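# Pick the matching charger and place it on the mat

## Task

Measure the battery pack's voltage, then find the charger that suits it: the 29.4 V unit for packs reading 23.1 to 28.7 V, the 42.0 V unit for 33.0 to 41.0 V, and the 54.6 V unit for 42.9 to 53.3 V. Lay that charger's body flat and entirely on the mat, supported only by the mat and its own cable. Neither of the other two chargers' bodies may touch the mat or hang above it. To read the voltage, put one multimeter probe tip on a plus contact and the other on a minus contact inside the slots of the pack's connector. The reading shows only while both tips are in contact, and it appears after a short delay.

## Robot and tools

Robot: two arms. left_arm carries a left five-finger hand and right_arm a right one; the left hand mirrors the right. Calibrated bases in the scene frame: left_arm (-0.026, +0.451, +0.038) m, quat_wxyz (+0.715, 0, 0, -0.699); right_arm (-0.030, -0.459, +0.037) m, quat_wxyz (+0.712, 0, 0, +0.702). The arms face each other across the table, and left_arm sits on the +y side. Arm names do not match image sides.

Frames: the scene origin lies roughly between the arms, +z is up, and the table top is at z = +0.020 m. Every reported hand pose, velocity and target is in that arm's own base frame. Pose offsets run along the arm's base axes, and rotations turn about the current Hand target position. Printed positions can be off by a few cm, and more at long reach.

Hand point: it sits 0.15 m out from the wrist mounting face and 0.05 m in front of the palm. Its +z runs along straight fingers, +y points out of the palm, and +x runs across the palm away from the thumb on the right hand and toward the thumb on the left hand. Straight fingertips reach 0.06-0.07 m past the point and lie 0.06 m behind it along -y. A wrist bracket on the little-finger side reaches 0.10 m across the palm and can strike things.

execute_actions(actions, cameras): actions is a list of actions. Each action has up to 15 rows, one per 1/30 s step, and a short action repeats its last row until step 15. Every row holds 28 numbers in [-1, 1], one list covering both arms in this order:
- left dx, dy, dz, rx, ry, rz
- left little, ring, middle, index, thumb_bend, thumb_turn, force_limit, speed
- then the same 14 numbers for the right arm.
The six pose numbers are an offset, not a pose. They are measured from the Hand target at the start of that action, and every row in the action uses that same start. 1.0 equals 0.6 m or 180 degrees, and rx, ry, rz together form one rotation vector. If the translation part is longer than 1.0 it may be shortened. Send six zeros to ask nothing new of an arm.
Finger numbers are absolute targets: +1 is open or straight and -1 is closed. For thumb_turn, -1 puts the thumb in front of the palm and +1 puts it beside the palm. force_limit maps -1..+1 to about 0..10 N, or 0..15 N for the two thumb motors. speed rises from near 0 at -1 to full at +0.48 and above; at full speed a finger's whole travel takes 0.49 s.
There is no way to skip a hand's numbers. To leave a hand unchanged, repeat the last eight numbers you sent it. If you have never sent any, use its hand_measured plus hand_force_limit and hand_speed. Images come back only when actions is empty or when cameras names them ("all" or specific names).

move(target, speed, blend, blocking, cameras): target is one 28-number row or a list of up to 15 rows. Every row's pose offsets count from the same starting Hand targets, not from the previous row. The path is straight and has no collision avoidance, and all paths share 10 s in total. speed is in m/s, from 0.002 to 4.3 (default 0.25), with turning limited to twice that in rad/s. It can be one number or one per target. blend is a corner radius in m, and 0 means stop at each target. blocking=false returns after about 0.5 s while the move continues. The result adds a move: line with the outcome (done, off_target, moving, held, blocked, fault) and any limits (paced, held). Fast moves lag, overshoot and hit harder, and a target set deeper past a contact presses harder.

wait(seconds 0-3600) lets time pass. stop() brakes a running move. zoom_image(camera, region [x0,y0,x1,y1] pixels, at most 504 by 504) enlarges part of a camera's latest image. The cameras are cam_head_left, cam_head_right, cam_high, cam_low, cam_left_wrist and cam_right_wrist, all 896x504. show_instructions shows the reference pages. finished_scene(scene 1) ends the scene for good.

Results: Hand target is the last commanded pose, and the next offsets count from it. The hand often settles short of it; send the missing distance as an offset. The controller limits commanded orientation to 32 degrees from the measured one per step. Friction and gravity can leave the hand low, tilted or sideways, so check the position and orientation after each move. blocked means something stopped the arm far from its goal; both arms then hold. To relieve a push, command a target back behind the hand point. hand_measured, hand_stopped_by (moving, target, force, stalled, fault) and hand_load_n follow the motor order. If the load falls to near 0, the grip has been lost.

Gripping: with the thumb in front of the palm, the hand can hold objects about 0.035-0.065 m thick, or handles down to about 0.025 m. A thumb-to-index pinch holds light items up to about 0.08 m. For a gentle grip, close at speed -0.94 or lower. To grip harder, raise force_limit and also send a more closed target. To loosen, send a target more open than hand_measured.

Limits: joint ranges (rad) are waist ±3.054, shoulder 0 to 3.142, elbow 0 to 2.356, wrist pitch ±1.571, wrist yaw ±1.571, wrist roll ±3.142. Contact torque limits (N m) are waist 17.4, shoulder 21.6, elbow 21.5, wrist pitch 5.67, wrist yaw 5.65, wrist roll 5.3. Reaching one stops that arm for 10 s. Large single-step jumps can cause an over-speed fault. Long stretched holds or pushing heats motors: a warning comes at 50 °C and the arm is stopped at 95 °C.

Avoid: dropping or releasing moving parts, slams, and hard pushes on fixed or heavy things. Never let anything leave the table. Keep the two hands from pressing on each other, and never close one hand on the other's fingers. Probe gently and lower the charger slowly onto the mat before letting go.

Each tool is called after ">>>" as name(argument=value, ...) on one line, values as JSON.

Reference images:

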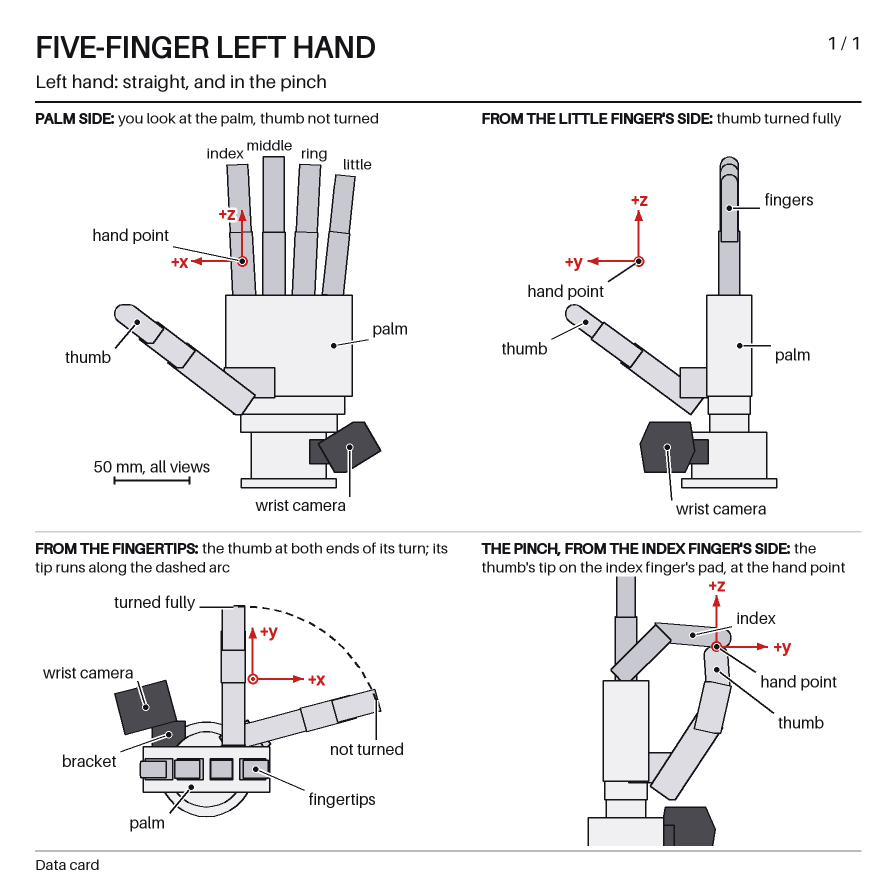

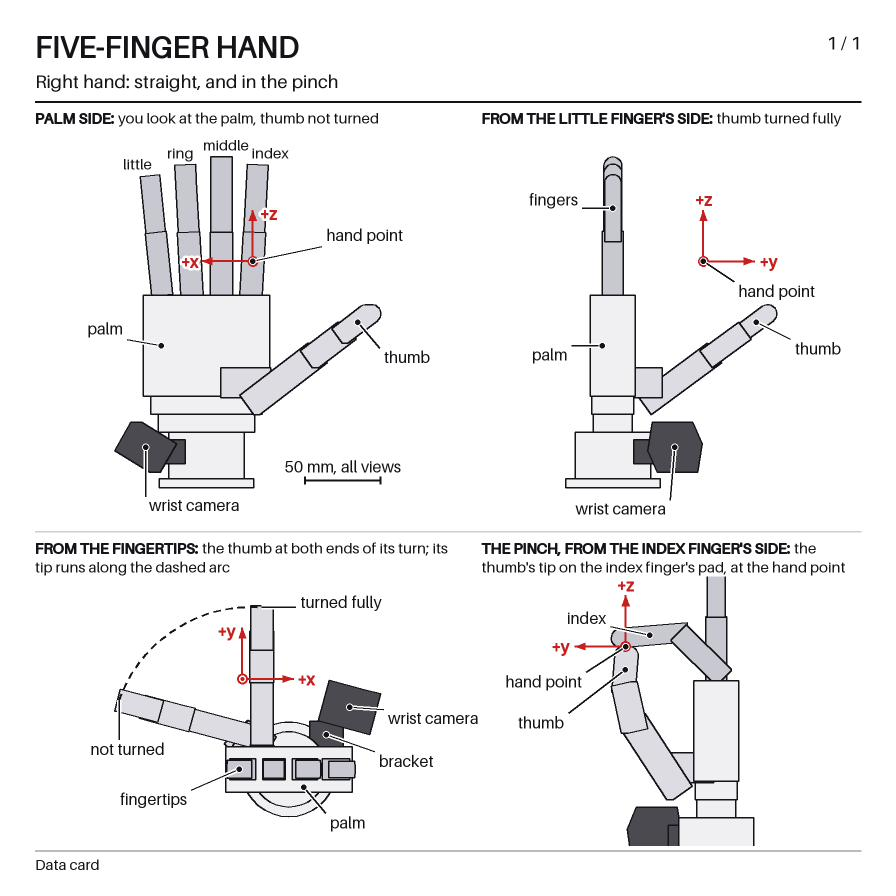

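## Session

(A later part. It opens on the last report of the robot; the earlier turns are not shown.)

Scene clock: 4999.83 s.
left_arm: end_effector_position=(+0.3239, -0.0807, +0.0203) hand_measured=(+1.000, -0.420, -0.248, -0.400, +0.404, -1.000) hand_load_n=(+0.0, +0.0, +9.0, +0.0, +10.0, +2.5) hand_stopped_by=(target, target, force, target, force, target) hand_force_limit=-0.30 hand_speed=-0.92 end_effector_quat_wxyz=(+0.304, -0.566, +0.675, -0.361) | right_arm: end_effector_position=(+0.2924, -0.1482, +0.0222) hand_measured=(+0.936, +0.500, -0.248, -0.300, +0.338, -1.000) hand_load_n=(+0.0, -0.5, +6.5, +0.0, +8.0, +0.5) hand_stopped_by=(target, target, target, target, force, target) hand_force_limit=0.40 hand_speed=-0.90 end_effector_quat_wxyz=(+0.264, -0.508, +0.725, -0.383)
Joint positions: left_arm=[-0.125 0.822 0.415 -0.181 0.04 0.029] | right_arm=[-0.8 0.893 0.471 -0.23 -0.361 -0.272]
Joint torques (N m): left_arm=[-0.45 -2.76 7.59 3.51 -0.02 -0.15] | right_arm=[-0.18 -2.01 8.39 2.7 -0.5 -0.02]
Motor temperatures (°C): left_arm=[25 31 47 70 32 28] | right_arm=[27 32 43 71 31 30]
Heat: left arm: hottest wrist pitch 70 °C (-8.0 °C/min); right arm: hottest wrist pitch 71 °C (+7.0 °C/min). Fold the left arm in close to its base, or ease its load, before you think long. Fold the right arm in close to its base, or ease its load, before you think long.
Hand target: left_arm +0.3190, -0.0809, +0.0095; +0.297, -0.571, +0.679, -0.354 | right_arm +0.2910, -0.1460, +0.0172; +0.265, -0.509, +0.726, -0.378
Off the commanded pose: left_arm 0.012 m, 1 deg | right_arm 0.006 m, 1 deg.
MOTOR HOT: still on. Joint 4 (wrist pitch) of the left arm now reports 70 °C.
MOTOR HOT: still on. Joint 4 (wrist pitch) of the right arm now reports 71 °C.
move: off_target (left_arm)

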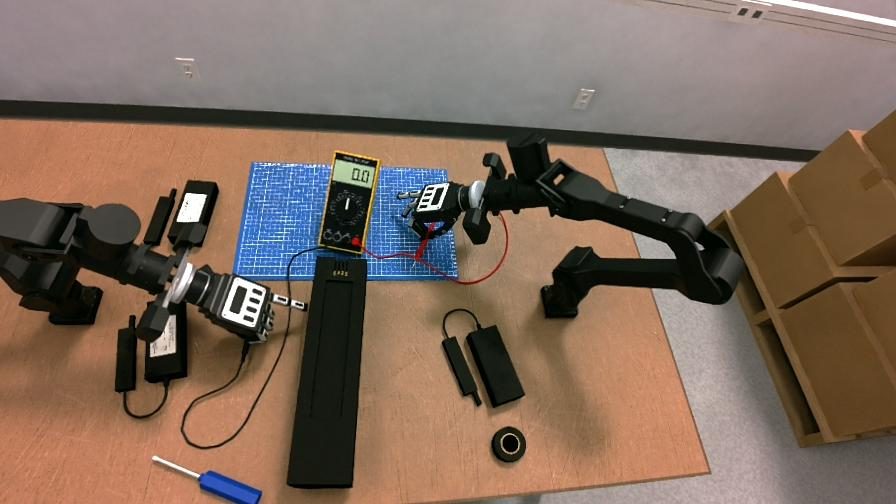

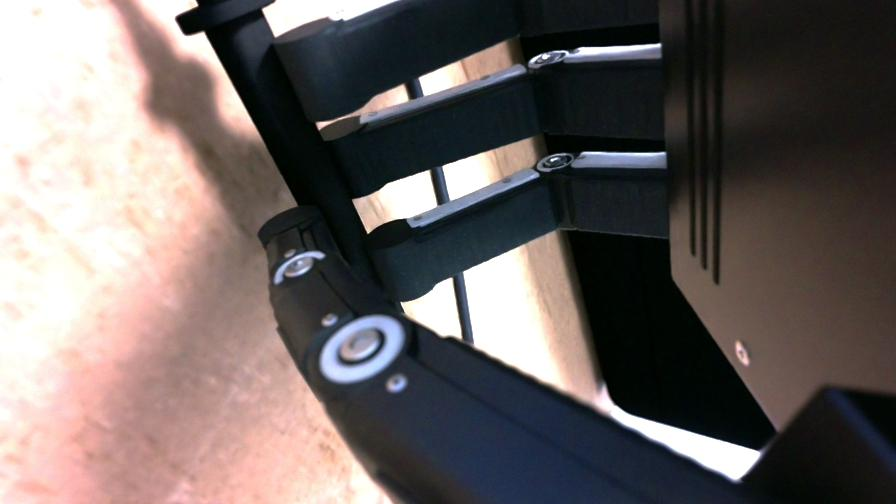

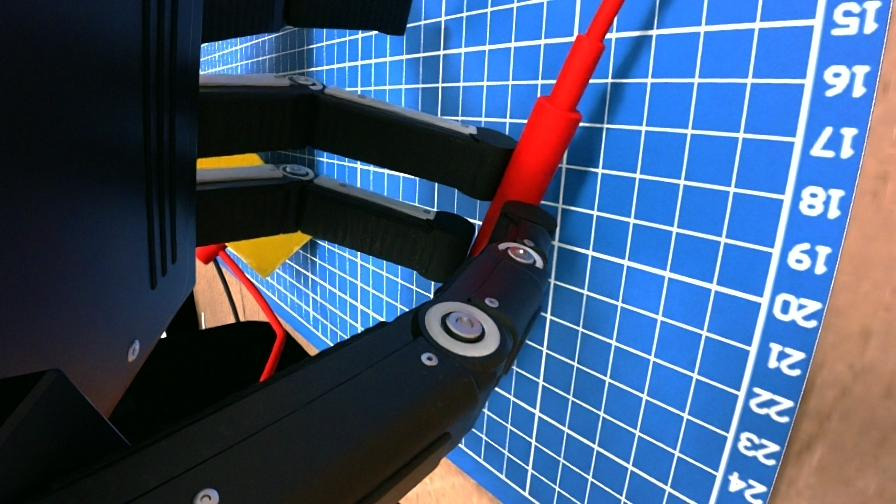

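>>> move(target=[0,0,-0.018,0,0,0,1,-0.42,-0.25,-0.40,0.31,-1,-0.3,-0.92, 0,0,-0.015,0,0,0,1,0.5,-0.25,-0.3,0.31,-1,0.4,-0.9], speed=0.04, cameras=["cam_left_wrist","cam_right_wrist"])

Scene clock: 5002.50 s.
left_arm: end_effector_position=(+0.3242, -0.0807, +0.0094) hand_measured=(+1.000, -0.420, -0.248, -0.400, +0.404, -1.000) hand_load_n=(+0.0, +0.0, +9.0, +0.0, +10.5, +2.5) hand_stopped_by=(target, target, force, target, force, target) hand_force_limit=-0.30 hand_speed=-0.92 end_effector_quat_wxyz=(+0.304, -0.566, +0.675, -0.361) | right_arm: end_effector_position=(+0.2925, -0.1483, +0.0130) hand_measured=(+0.936, +0.500, -0.248, -0.300, +0.338, -1.000) hand_load_n=(+0.0, +0.0, +7.0, +0.0, +8.0, +0.5) hand_stopped_by=(target, target, target, target, force, target) hand_force_limit=0.40 hand_speed=-0.90 end_effector_quat_wxyz=(+0.264, -0.508, +0.725, -0.383)
Joint positions: left_arm=[-0.125 0.837 0.375 -0.126 0.04 0.029] | right_arm=[-0.8 0.905 0.439 -0.185 -0.361 -0.272]
Joint torques (N m): left_arm=[-0.44 -2.56 7.86 3.49 -0.02 -0.17] | right_arm=[-0.19 -1.98 8.36 2.68 -0.5 -0.03]
Motor temperatures (°C): left_arm=[25 31 47 70 32 28] | right_arm=[27 32 43 73 31 30]
Heat: left arm: hottest wrist pitch 70 °C (-8.1 °C/min); right arm: hottest wrist pitch 73 °C (+9.1 °C/min). Fold the left arm in close to its base, or ease its load, before you think long. Fold the right arm in close to its base, or ease its load, before you think long.
Hand target: left_arm +0.3191, -0.0809, -0.0011; +0.297, -0.570, +0.679, -0.354 | right_arm +0.2910, -0.1460, +0.0081; +0.265, -0.509, +0.726, -0.378
Off the commanded pose: left_arm 0.012 m, 1 deg | right_arm 0.006 m, 1 deg.
MOTOR HOT: still on. Joint 4 (wrist pitch) of the left arm now reports 70 °C.
MOTOR HOT: still on. Joint 4 (wrist pitch) of the right arm now reports 73 °C.
move: off_target (left_arm)

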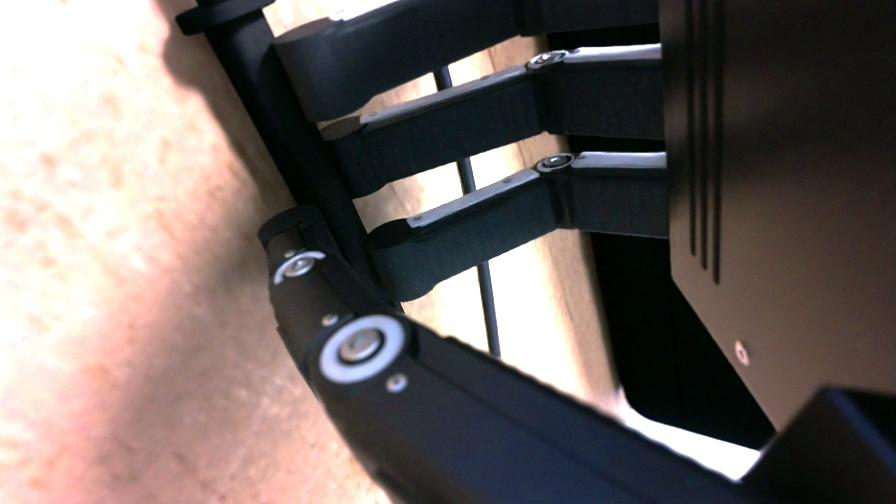

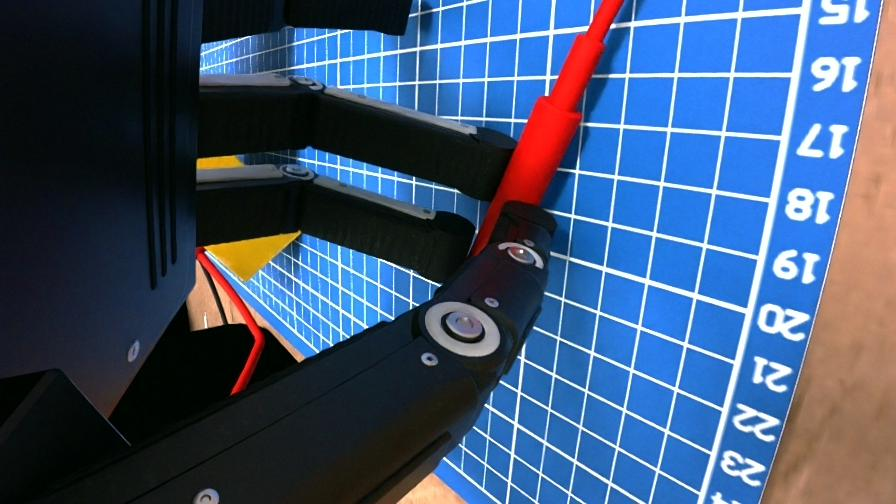

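>>> move(target=[0,0,-0.007,0,0,0,1,-0.42,-0.25,-0.40,0.31,-1,-0.3,-0.92, 0,0,-0.007,0,0,0,1,0.5,-0.25,-0.3,0.31,-1,0.4,-0.9], speed=0.03, cameras=["cam_left_wrist","cam_right_wrist"])

Scene clock: 5006.43 s.
left_arm: end_effector_position=(+0.3251, -0.0809, +0.0066) hand_measured=(+1.000, -0.420, -0.248, -0.400, +0.404, -1.000) hand_load_n=(+0.0, +0.0, +9.0, +0.0, +10.0, +2.5) hand_stopped_by=(target, target, force, target, force, target) hand_force_limit=-0.30 hand_speed=-0.92 end_effector_quat_wxyz=(+0.305, -0.566, +0.675, -0.363) | right_arm: end_effector_position=(+0.2933, -0.1488, +0.0103) hand_measured=(+0.936, +0.500, -0.248, -0.300, +0.338, -1.000) hand_load_n=(+0.0, +0.0, +7.0, +0.0, +8.0, +0.5) hand_stopped_by=(target, target, target, target, force, target) hand_force_limit=0.40 hand_speed=-0.90 end_effector_quat_wxyz=(+0.264, -0.508, +0.724, -0.385)
Joint positions: left_arm=[-0.125 0.843 0.362 -0.103 0.04 0.029] | right_arm=[-0.8 0.91 0.426 -0.163 -0.362 -0.272]
Joint torques (N m): left_arm=[-0.34 -2.59 7.44 3.42 -0.07 -0.18] | right_arm=[-0.17 -1.88 8.11 2.65 -0.47 -0.02]
Motor temperatures (°C): left_arm=[25 31 47 70 32 28] | right_arm=[27 32 43 75 31 30]
Heat: left arm: hottest wrist pitch 70 °C (-8.1 °C/min); right arm: hottest wrist pitch 75 °C (+11.1 °C/min). Fold the left arm in close to its base, or ease its load, before you think long. Fold the right arm in close to its base, or ease its load, before you think long.
Hand target: left_arm +0.3190, -0.0810, -0.0055; +0.297, -0.570, +0.679, -0.354 | right_arm +0.2910, -0.1460, +0.0040; +0.265, -0.509, +0.726, -0.378
Off the commanded pose: left_arm 0.013 m, 2 deg | right_arm 0.007 m, 1 deg.
MOTOR HOT: still on. Joint 4 (wrist pitch) of the left arm now reports 70 °C.
MOTOR HOT: still on. Joint 4 (wrist pitch) of the right arm now reports 75 °C.
move: off_target (left_arm)

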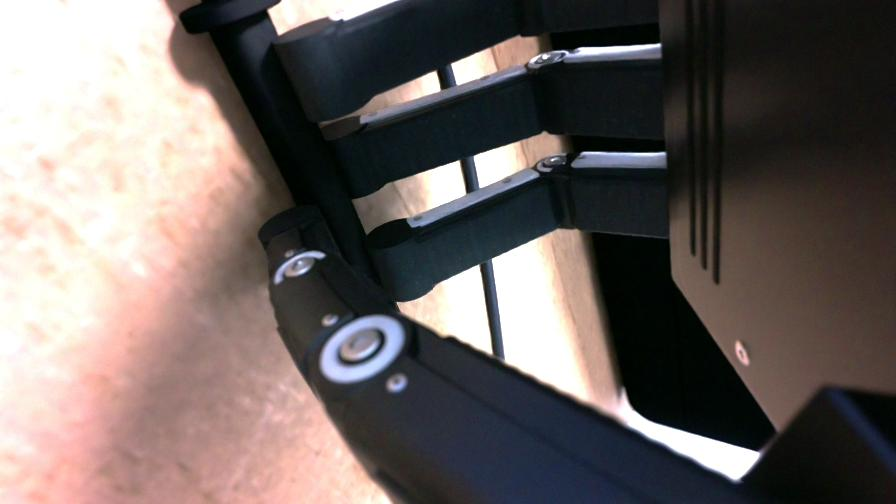

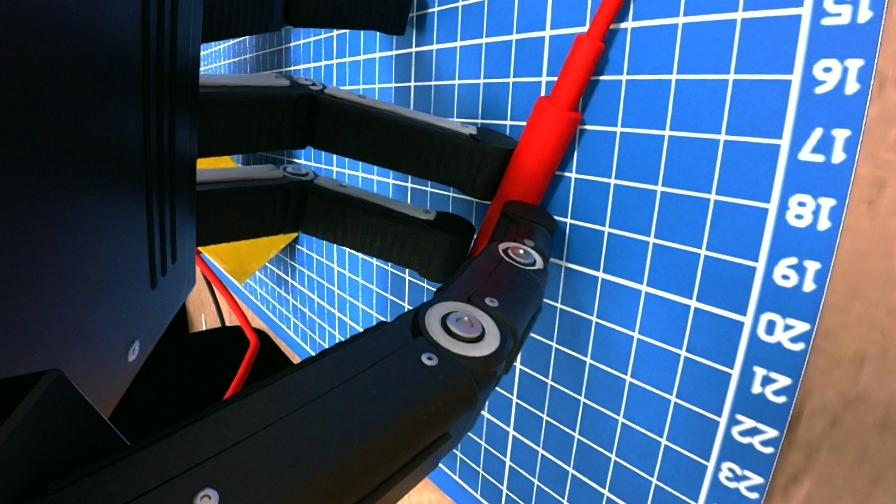

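>>> move(target=[0,0,0,0,0,0,1,-0.42,-0.25,-0.40,0.46,-1,-0.3,-0.9, 0,0,0,0,0,0,1,0.5,-0.25,-0.3,0.42,-1,0.4,-0.9], speed=0.03, cameras=["cam_left_wrist","cam_right_wrist"])

Scene clock: 5011.33 s.
left_arm: end_effector_position=(+0.3253, -0.0810, +0.0068) hand_measured=(+1.000, -0.420, -0.248, -0.400, +0.460, -1.000) hand_load_n=(+0.0, +0.0, +1.0, +0.0, +1.0, +0.5) hand_stopped_by=(target, target, force, target, target, target) hand_force_limit=-0.30 hand_speed=-0.90 end_effector_quat_wxyz=(+0.305, -0.566, +0.674, -0.363) | right_arm: end_effector_position=(+0.2934, -0.1488, +0.0103) hand_measured=(+0.936, +0.500, -0.250, -0.300, +0.420, -1.000) hand_load_n=(+0.5, +0.0, +1.0, +0.0, +1.5, +0.5) hand_stopped_by=(target, target, target, target, target, target) hand_force_limit=0.40 hand_speed=-0.90 end_effector_quat_wxyz=(+0.264, -0.508, +0.724, -0.385)
Joint positions: left_arm=[-0.125 0.843 0.362 -0.102 0.04 0.028] | right_arm=[-0.8 0.91 0.426 -0.163 -0.362 -0.272]
Joint torques (N m): left_arm=[-0.39 -2.61 7.63 3.4 -0.05 -0.13] | right_arm=[-0.12 -1.86 8.09 2.59 -0.45 -0.03]
Motor temperatures (°C): left_arm=[25 31 46 68 32 28] | right_arm=[27 32 43 78 31 30]
Heat: left arm: hottest wrist pitch 68 °C (-10.1 °C/min); right arm: hottest wrist pitch 78 °C (+14.2 °C/min). Heating fast: the right arm's wrist pitch motor: a push or a pull is the cause, and it goes on while you think. Ease it with your next call, before anything else. Fold the left arm in close to its base, or ease its load, before you think long.
Hand target: left_arm +0.3190, -0.0811, -0.0054; +0.297, -0.570, +0.679, -0.354 | right_arm +0.2909, -0.1459, +0.0038; +0.265, -0.509, +0.727, -0.378
Off the commanded pose: left_arm 0.014 m, 2 deg | right_arm 0.007 m, 1 deg.
MOTOR HOT: still on. Joint 4 (wrist pitch) of the left arm now reports 68 °C.
MOTOR HOT: still on. Joint 4 (wrist pitch) of the right arm now reports 78 °C.
move: done

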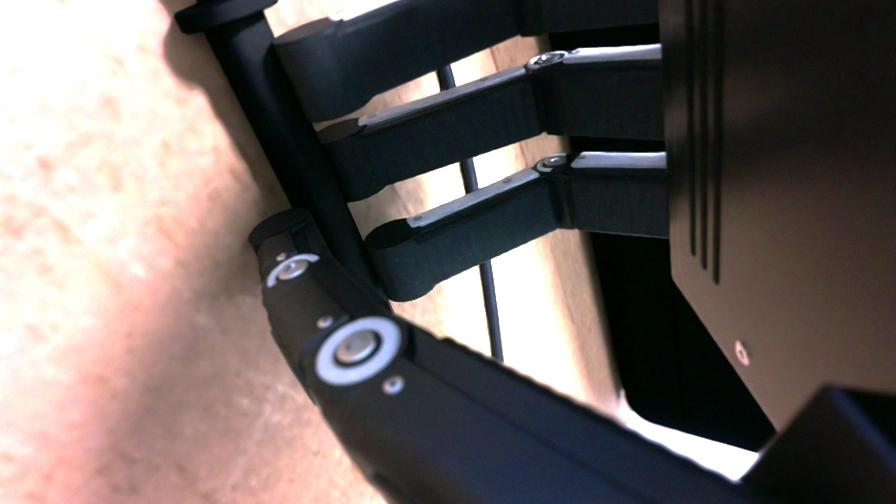

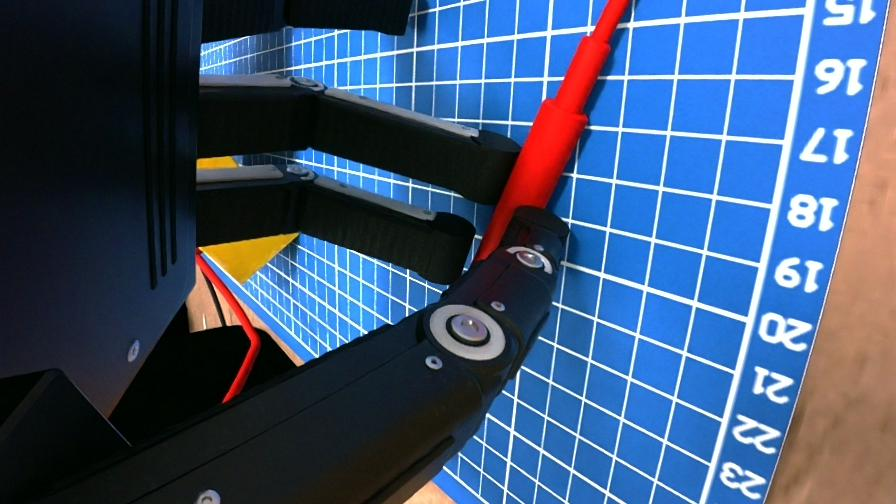

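>>> move(target=[[0,0,0,0,0,0,1,-0.42,0,-0.20,0.65,-1,-0.3,-0.5, 0,0,0,0,0,0,1,0.5,0,-0.1,0.65,-1,0.4,-0.5],[0,0,0.2,0,0,0,1,-0.42,0,-0.20,0.65,-1,-0.3,-0.5, 0,0,0.2,0,0,0,1,0.5,0,-0.1,0.65,-1,0.4,-0.5]], speed=[0.05, 0.1], cameras=["cam_head_left", "cam_left_wrist","cam_right_wrist"])

Scene clock: 5017.87 s.
left_arm: end_effector_position=(+0.3173, -0.0802, +0.1120) hand_measured=(+1.000, -0.420, -0.002, -0.200, +0.650, -1.000) hand_load_n=(+0.0, +0.0, +0.0, +0.0, +0.0, +0.0) hand_stopped_by=(target, target, target, target, target, target) hand_force_limit=-0.30 hand_speed=-0.50 end_effector_quat_wxyz=(+0.296, -0.570, +0.679, -0.354) | right_arm: end_effector_position=(+0.2879, -0.1435, +0.1158) hand_measured=(+0.936, +0.500, -0.002, -0.100, +0.650, -1.000) hand_load_n=(+0.0, +0.0, +0.0, +0.0, +0.0, +0.0) hand_stopped_by=(target, target, target, target, target, target) hand_force_limit=0.40 hand_speed=-0.50 end_effector_quat_wxyz=(+0.263, -0.509, +0.731, -0.371)
Joint positions: left_arm=[-0.126 0.83 0.807 -0.589 0.04 0.028] | right_arm=[-0.802 0.9 0.868 -0.647 -0.364 -0.272]
Joint torques (N m): left_arm=[-0.35 -2.77 11.17 3.18 -0.05 -0.13] | right_arm=[0.01 -2 12.23 2.33 -0.43 -0.03]
Motor temperatures (°C): left_arm=[25 30 46 68 32 28] | right_arm=[27 32 44 79 31 30]
Heat: left arm: hottest wrist pitch 68 °C (-10.0 °C/min); right arm: hottest wrist pitch 79 °C (+16.0 °C/min). Fold the left arm in close to its base, or ease its load, before you think long. Fold the right arm in close to its base, or ease its load, before you think long.
Hand target: left_arm +0.3190, -0.0810, +0.1145; +0.297, -0.570, +0.679, -0.354 | right_arm +0.2909, -0.1459, +0.1239; +0.265, -0.509, +0.726, -0.378
Off the commanded pose: left_arm 0.003 m, 0 deg | right_arm 0.009 m, 1 deg.
MOTOR HOT: still on. Joint 4 (wrist pitch) of the left arm now reports 68 °C.
MOTOR HOT: still on. Joint 4 (wrist pitch) of the right arm now reports 79 °C.
move: off_target (right_arm)

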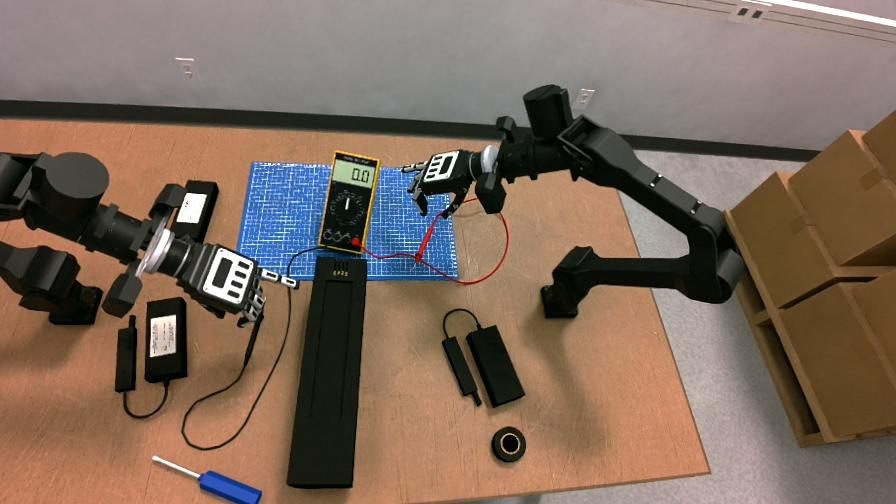

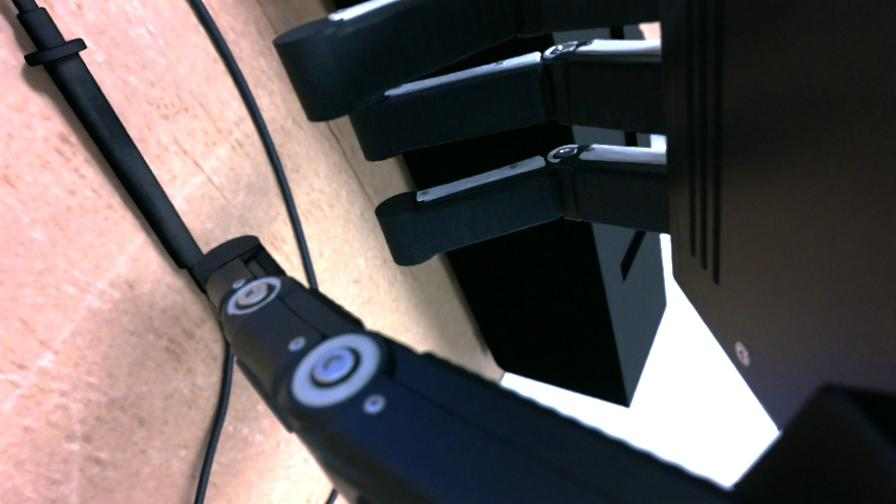

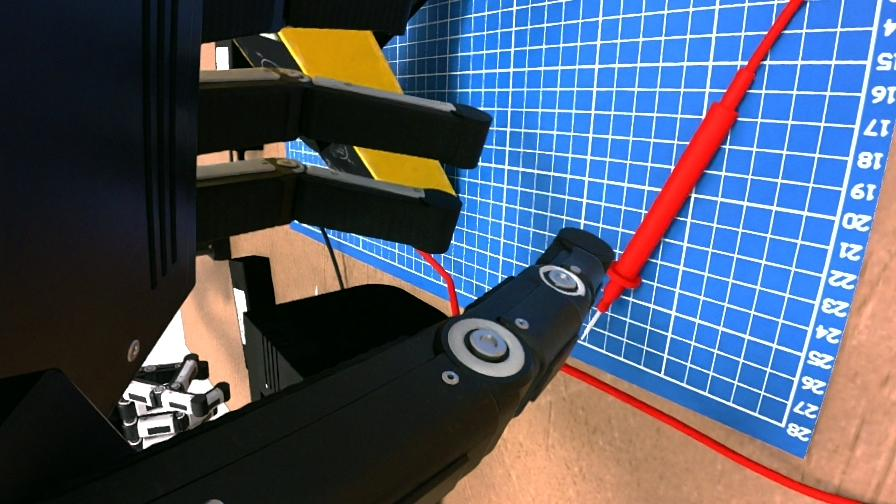

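>>> move(target=[-0.1,0,0.25,0.048,0.2737,0,1,-0.42,0,-0.20,0.65,-1,-0.3,-0.5, -0.068,0.0765,0.26,0.095,0.261,0,1,0.5,0,-0.1,0.65,-1,0.4,-0.5], speed=0.25, cameras=["all"])

Scene clock: 5027.27 s.
left_arm: end_effector_position=(+0.2595, -0.0813, +0.2612) hand_measured=(+1.000, -0.420, -0.002, -0.200, +0.650, -1.000) hand_load_n=(+0.0, +0.0, +0.0, +0.0, +0.0, +0.0) hand_stopped_by=(target, target, target, target, target, target) hand_force_limit=-0.30 hand_speed=-0.50 end_effector_quat_wxyz=(+0.193, -0.614, +0.718, -0.264) | right_arm: end_effector_position=(+0.2505, -0.0998, +0.2753) hand_measured=(+0.936, +0.500, -0.002, -0.100, +0.650, -1.000) hand_load_n=(+0.0, +0.0, +0.0, +0.0, +0.0, +0.0) hand_stopped_by=(target, target, target, target, target, target) hand_force_limit=0.40 hand_speed=-0.50 end_effector_quat_wxyz=(+0.186, -0.527, +0.771, -0.305)
Joint positions: left_arm=[-0.128 1.327 1.997 -1.576 0.064 0.006] | right_arm=[-0.537 1.301 2.023 -1.565 -0.076 -0.137]
Joint torques (N m): left_arm=[0.51 -5.02 7.46 2.48 0.16 -0.14] | right_arm=[0.34 -2.91 7.97 1.88 0.14 0.13]
Motor temperatures (°C): left_arm=[25 30 48 69 32 28] | right_arm=[27 32 47 75 31 30]
Heat: left arm: hottest wrist pitch 69 °C (-7.1 °C/min); right arm: hottest wrist pitch 75 °C (+11.1 °C/min). Fold the left arm in close to its base, or ease its load, before you think long. Fold the right arm in close to its base, or ease its load, before you think long.
Hand target: left_arm +0.2590, -0.0810, +0.2645; +0.034, -0.643, +0.764, -0.043 | right_arm +0.2501, -0.1001, +0.2799; +0.047, -0.570, +0.817, -0.072
Off the commanded pose: left_arm 0.003 m, 33 deg; orientation clipped | right_arm 0.005 m, 37 deg; orientation clipped.
MOTOR HOT: still on. Joint 4 (wrist pitch) of the left arm now reports 69 °C.
MOTOR HOT: still on. Joint 4 (wrist pitch) of the right arm now reports 75 °C.
joint sent to its limit (left arm) — joint 4 (wrist pitch), lower limit. The joint targets are off in orientation, not in position.
joint sent to its limit (right arm) — joint 4 (wrist pitch), lower limit. The joint targets are off in orientation, not in position.
move: off_target (left_arm, right_arm); limits=paced

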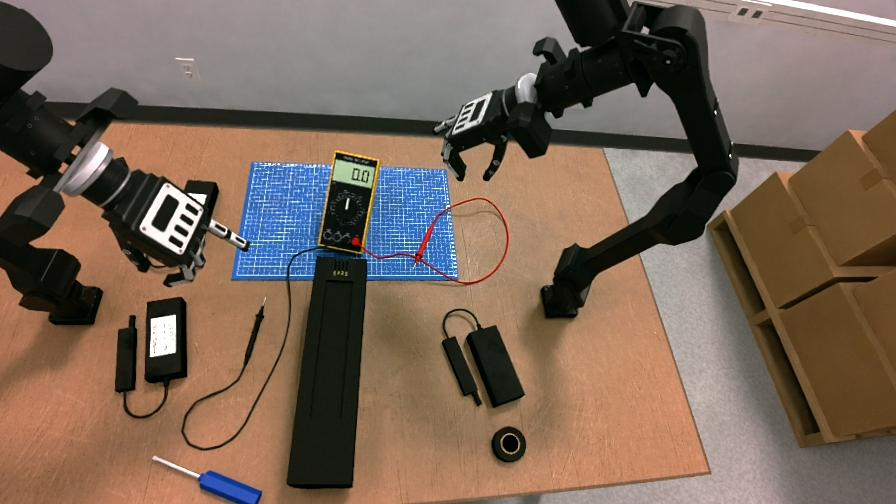

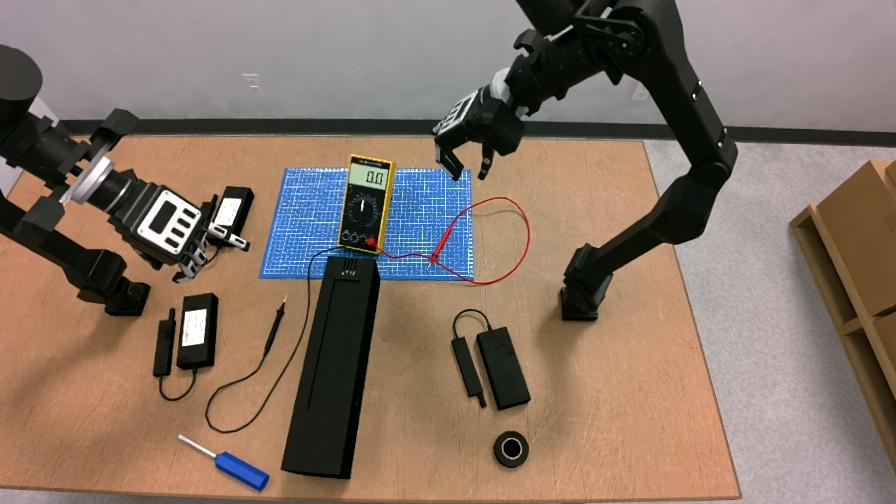

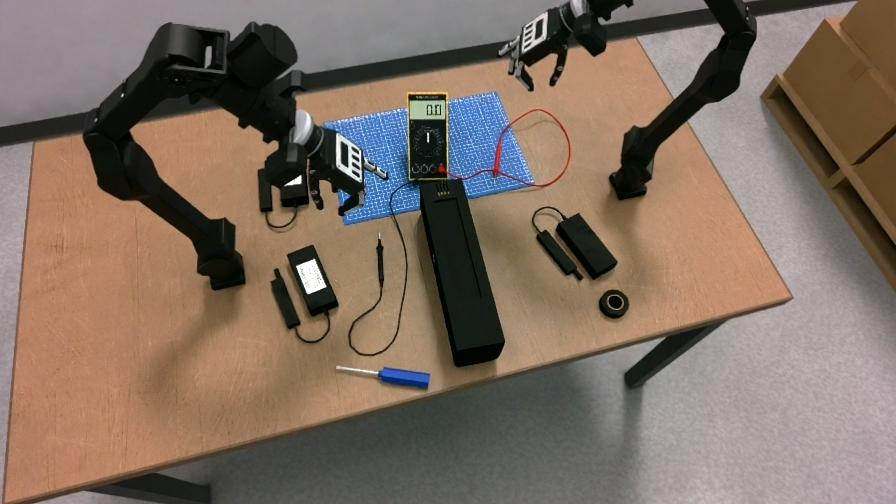

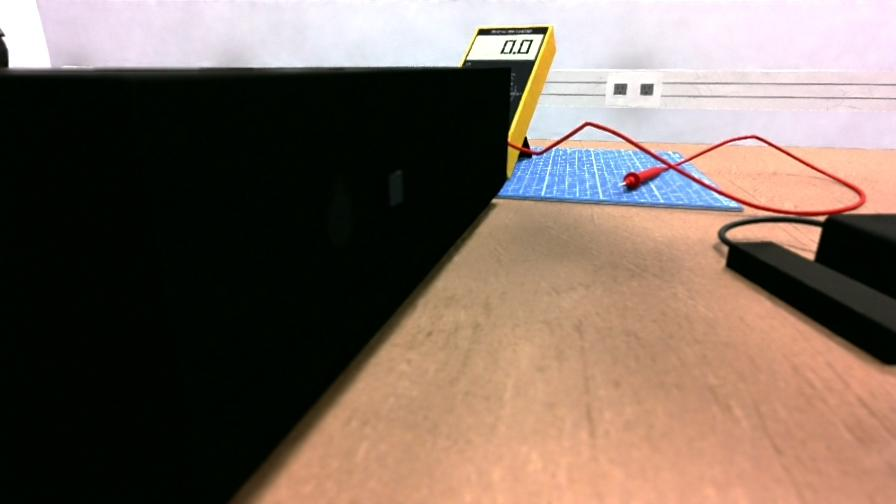

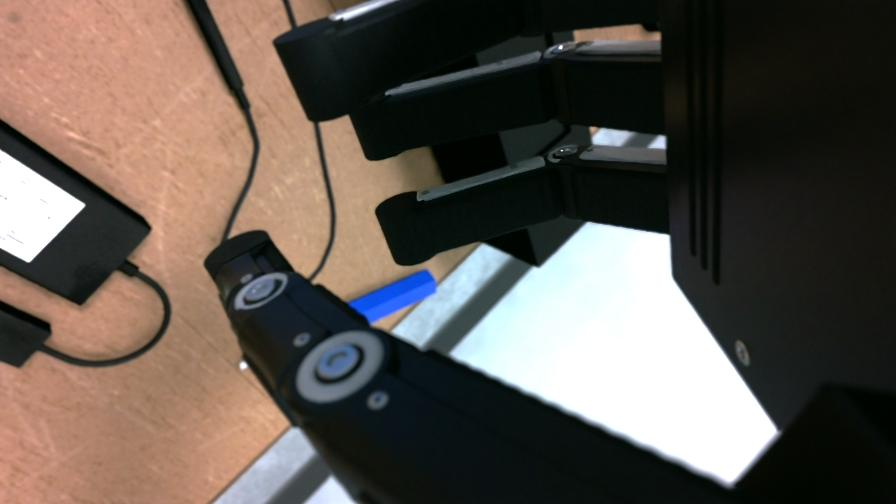

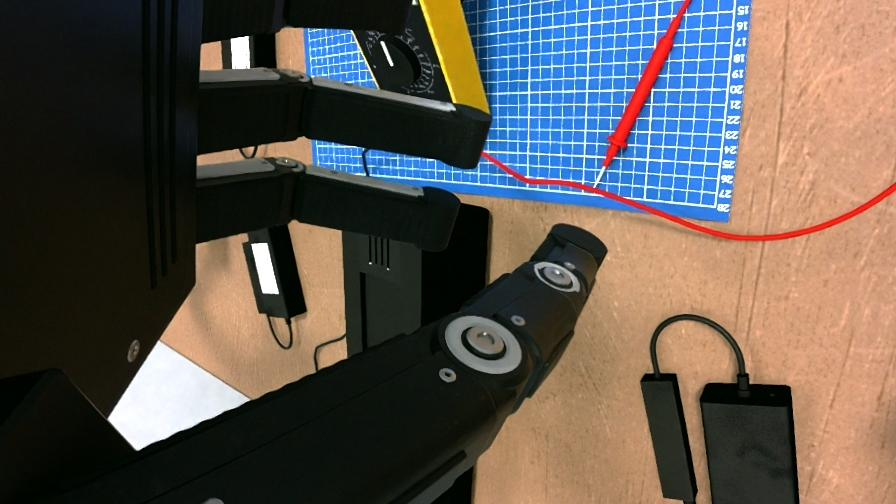

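>>> zoom_image(camera="cam_head_left", region=[100, 150, 260, 420])

>>> zoom_image(camera="cam_high", region=[240, 130, 440, 330])

>>> zoom_image(camera="cam_head_right", region=[130, 160, 290, 320])

Scaled by 1.867 from the camera's image (finer frame: 1280x720).

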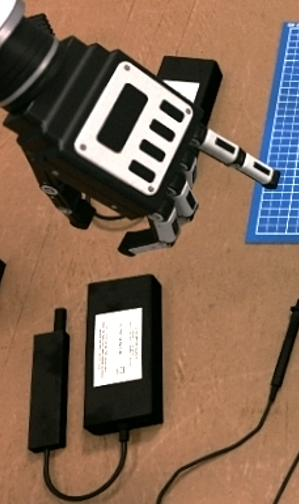

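Scaled by 2.520 from the camera's image (finer frame: 1280x720).

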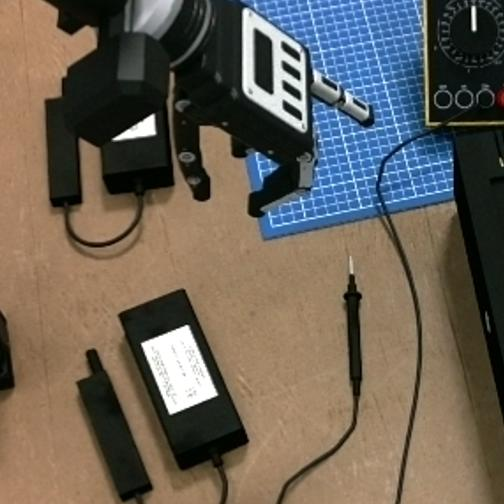

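Scaled by 3.150 from the camera's image (finer frame: 1280x720).

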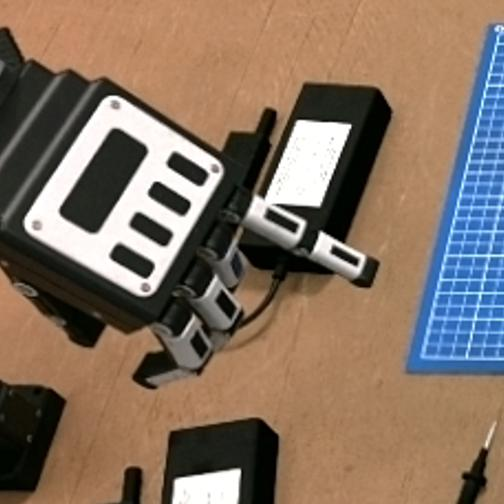

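>>> move(target=[-0.1567,0.4333,-0.05,-0.0289,-0.2468,0.0312,0.4,0.4,0.4,0.4,1,-1,-0.3,0, 0,0,0,0,0,0,1,0.5,0,-0.1,0.65,-1,0.4,-0.5], speed=0.25, cameras=["all"])

Scene clock: 5092.73 s.
left_arm: end_effector_position=(+0.1666, +0.1804, +0.2382) hand_measured=(+0.400, +0.400, +0.400, +0.400, +1.000, -1.000) hand_load_n=(+0.0, +0.0, +0.0, +0.0, +0.0, +0.0) hand_stopped_by=(target, target, target, target, target, target) hand_force_limit=-0.30 hand_speed=0.00 end_effector_quat_wxyz=(-0.383, +0.658, -0.625, +0.173) | right_arm: end_effector_position=(+0.2505, -0.0999, +0.2753) hand_measured=(+0.936, +0.500, -0.002, -0.100, +0.650, -1.000) hand_load_n=(+0.0, +0.0, +0.0, +0.0, +0.0, +0.0) hand_stopped_by=(target, target, target, target, target, target) hand_force_limit=0.40 hand_speed=-0.50 end_effector_quat_wxyz=(+0.186, -0.527, +0.771, -0.305)
Joint positions: left_arm=[1.451 1.159 1.683 -1.576 0.73 1.196] | right_arm=[-0.537 1.301 2.023 -1.565 -0.075 -0.136]
Joint torques (N m): left_arm=[0.34 -3.14 5.29 1.85 1.05 0.11] | right_arm=[0.35 -2.96 8.04 1.88 0.13 0.11]
Motor temperatures (°C): left_arm=[25 32 46 64 32 28] | right_arm=[27 32 43 64 30 30]
Heat: left arm: hottest wrist pitch 64 °C (-4.0 °C/min); right arm: hottest wrist pitch 64 °C (-8.0 °C/min). Fold the left arm in close to its base, or ease its load, before you think long. Fold the right arm in close to its base, or ease its load, before you think long.
Hand target: left_arm +0.1650, +0.1791, +0.2347; -0.294, +0.615, -0.660, +0.314 | right_arm +0.2501, -0.1001, +0.2799; +0.047, -0.570, +0.817, -0.072
Off the commanded pose: left_arm 0.004 m, 20 deg | right_arm 0.005 m, 32 deg.
MOTOR HOT: still on. Joint 4 (wrist pitch) of the left arm now reports 64 °C.
MOTOR HOT: still on. Joint 4 (wrist pitch) of the right arm now reports 64 °C.
joint sent to its limit (left arm) — joint 4 (wrist pitch), lower limit. The joint targets are off in orientation, not in position.
joint sent to its limit (right arm) — joint 4 (wrist pitch), lower limit. The joint targets are off in orientation, not in position.
move: off_target (left_arm)

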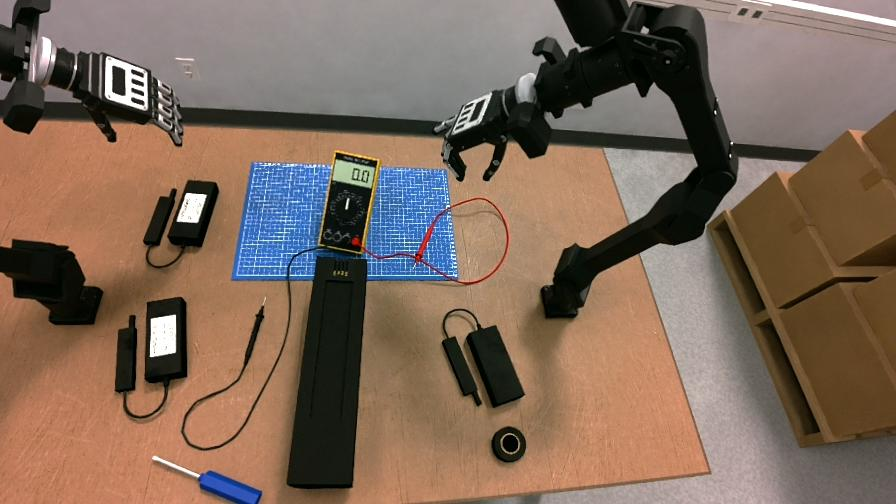

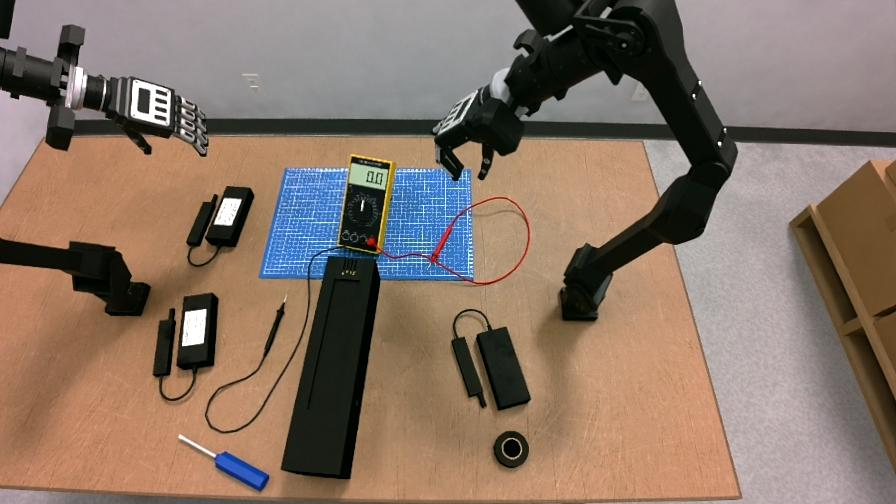

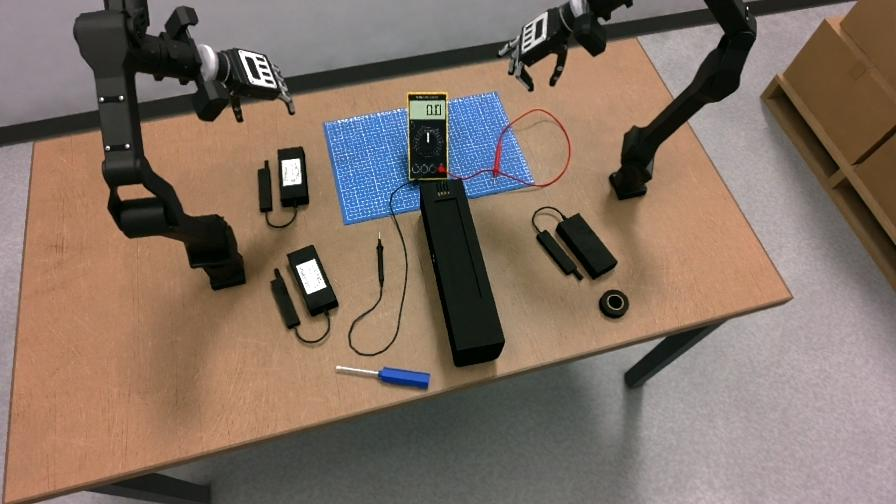

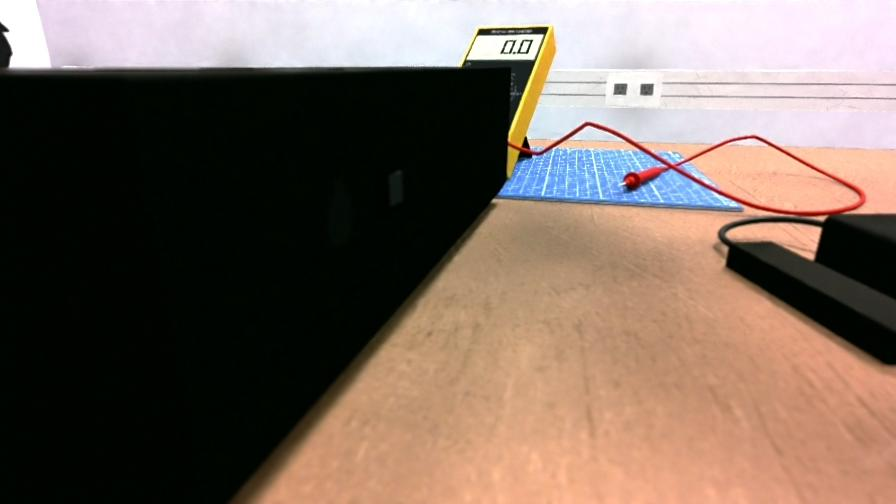

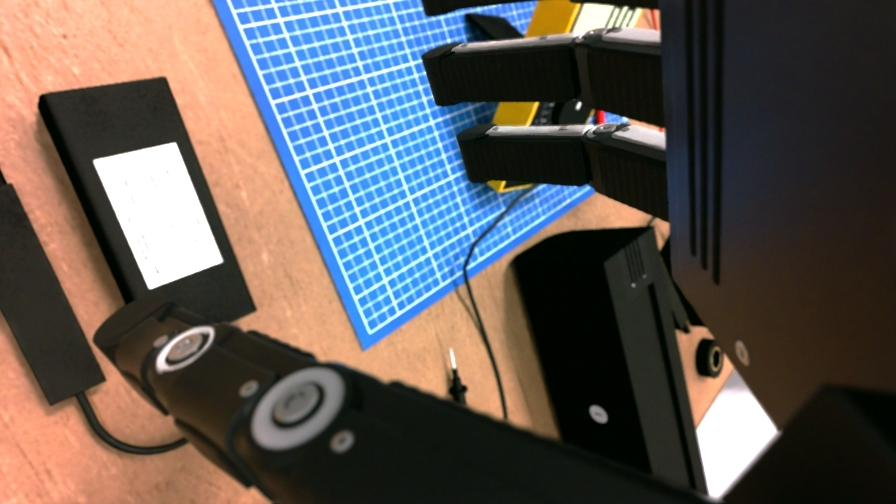

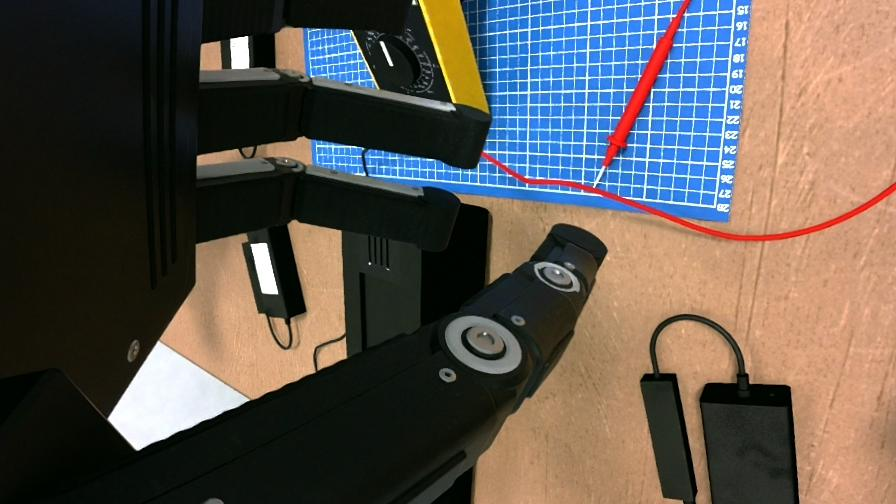

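>>> zoom_image(camera="cam_head_left", region=[130, 150, 270, 290])

>>> zoom_image(camera="cam_high", region=[240, 120, 360, 240])

Scaled by 3.600 from the camera's image (finer frame: 1280x720).

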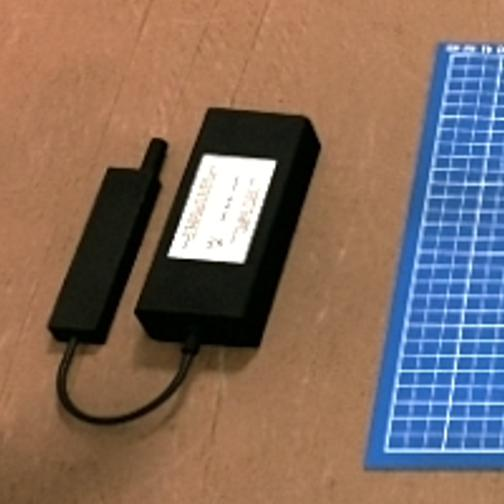

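Scaled by 4.200 from the camera's image (finer frame: 1280x720).

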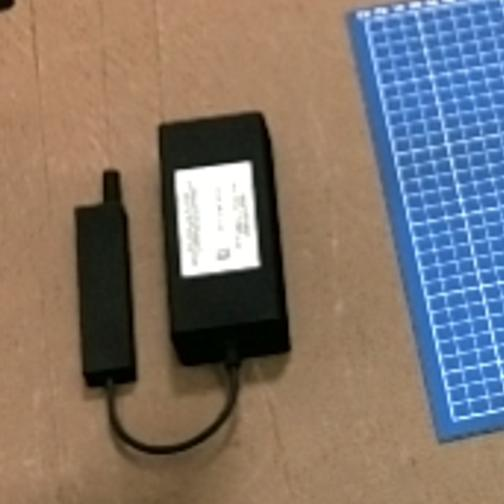

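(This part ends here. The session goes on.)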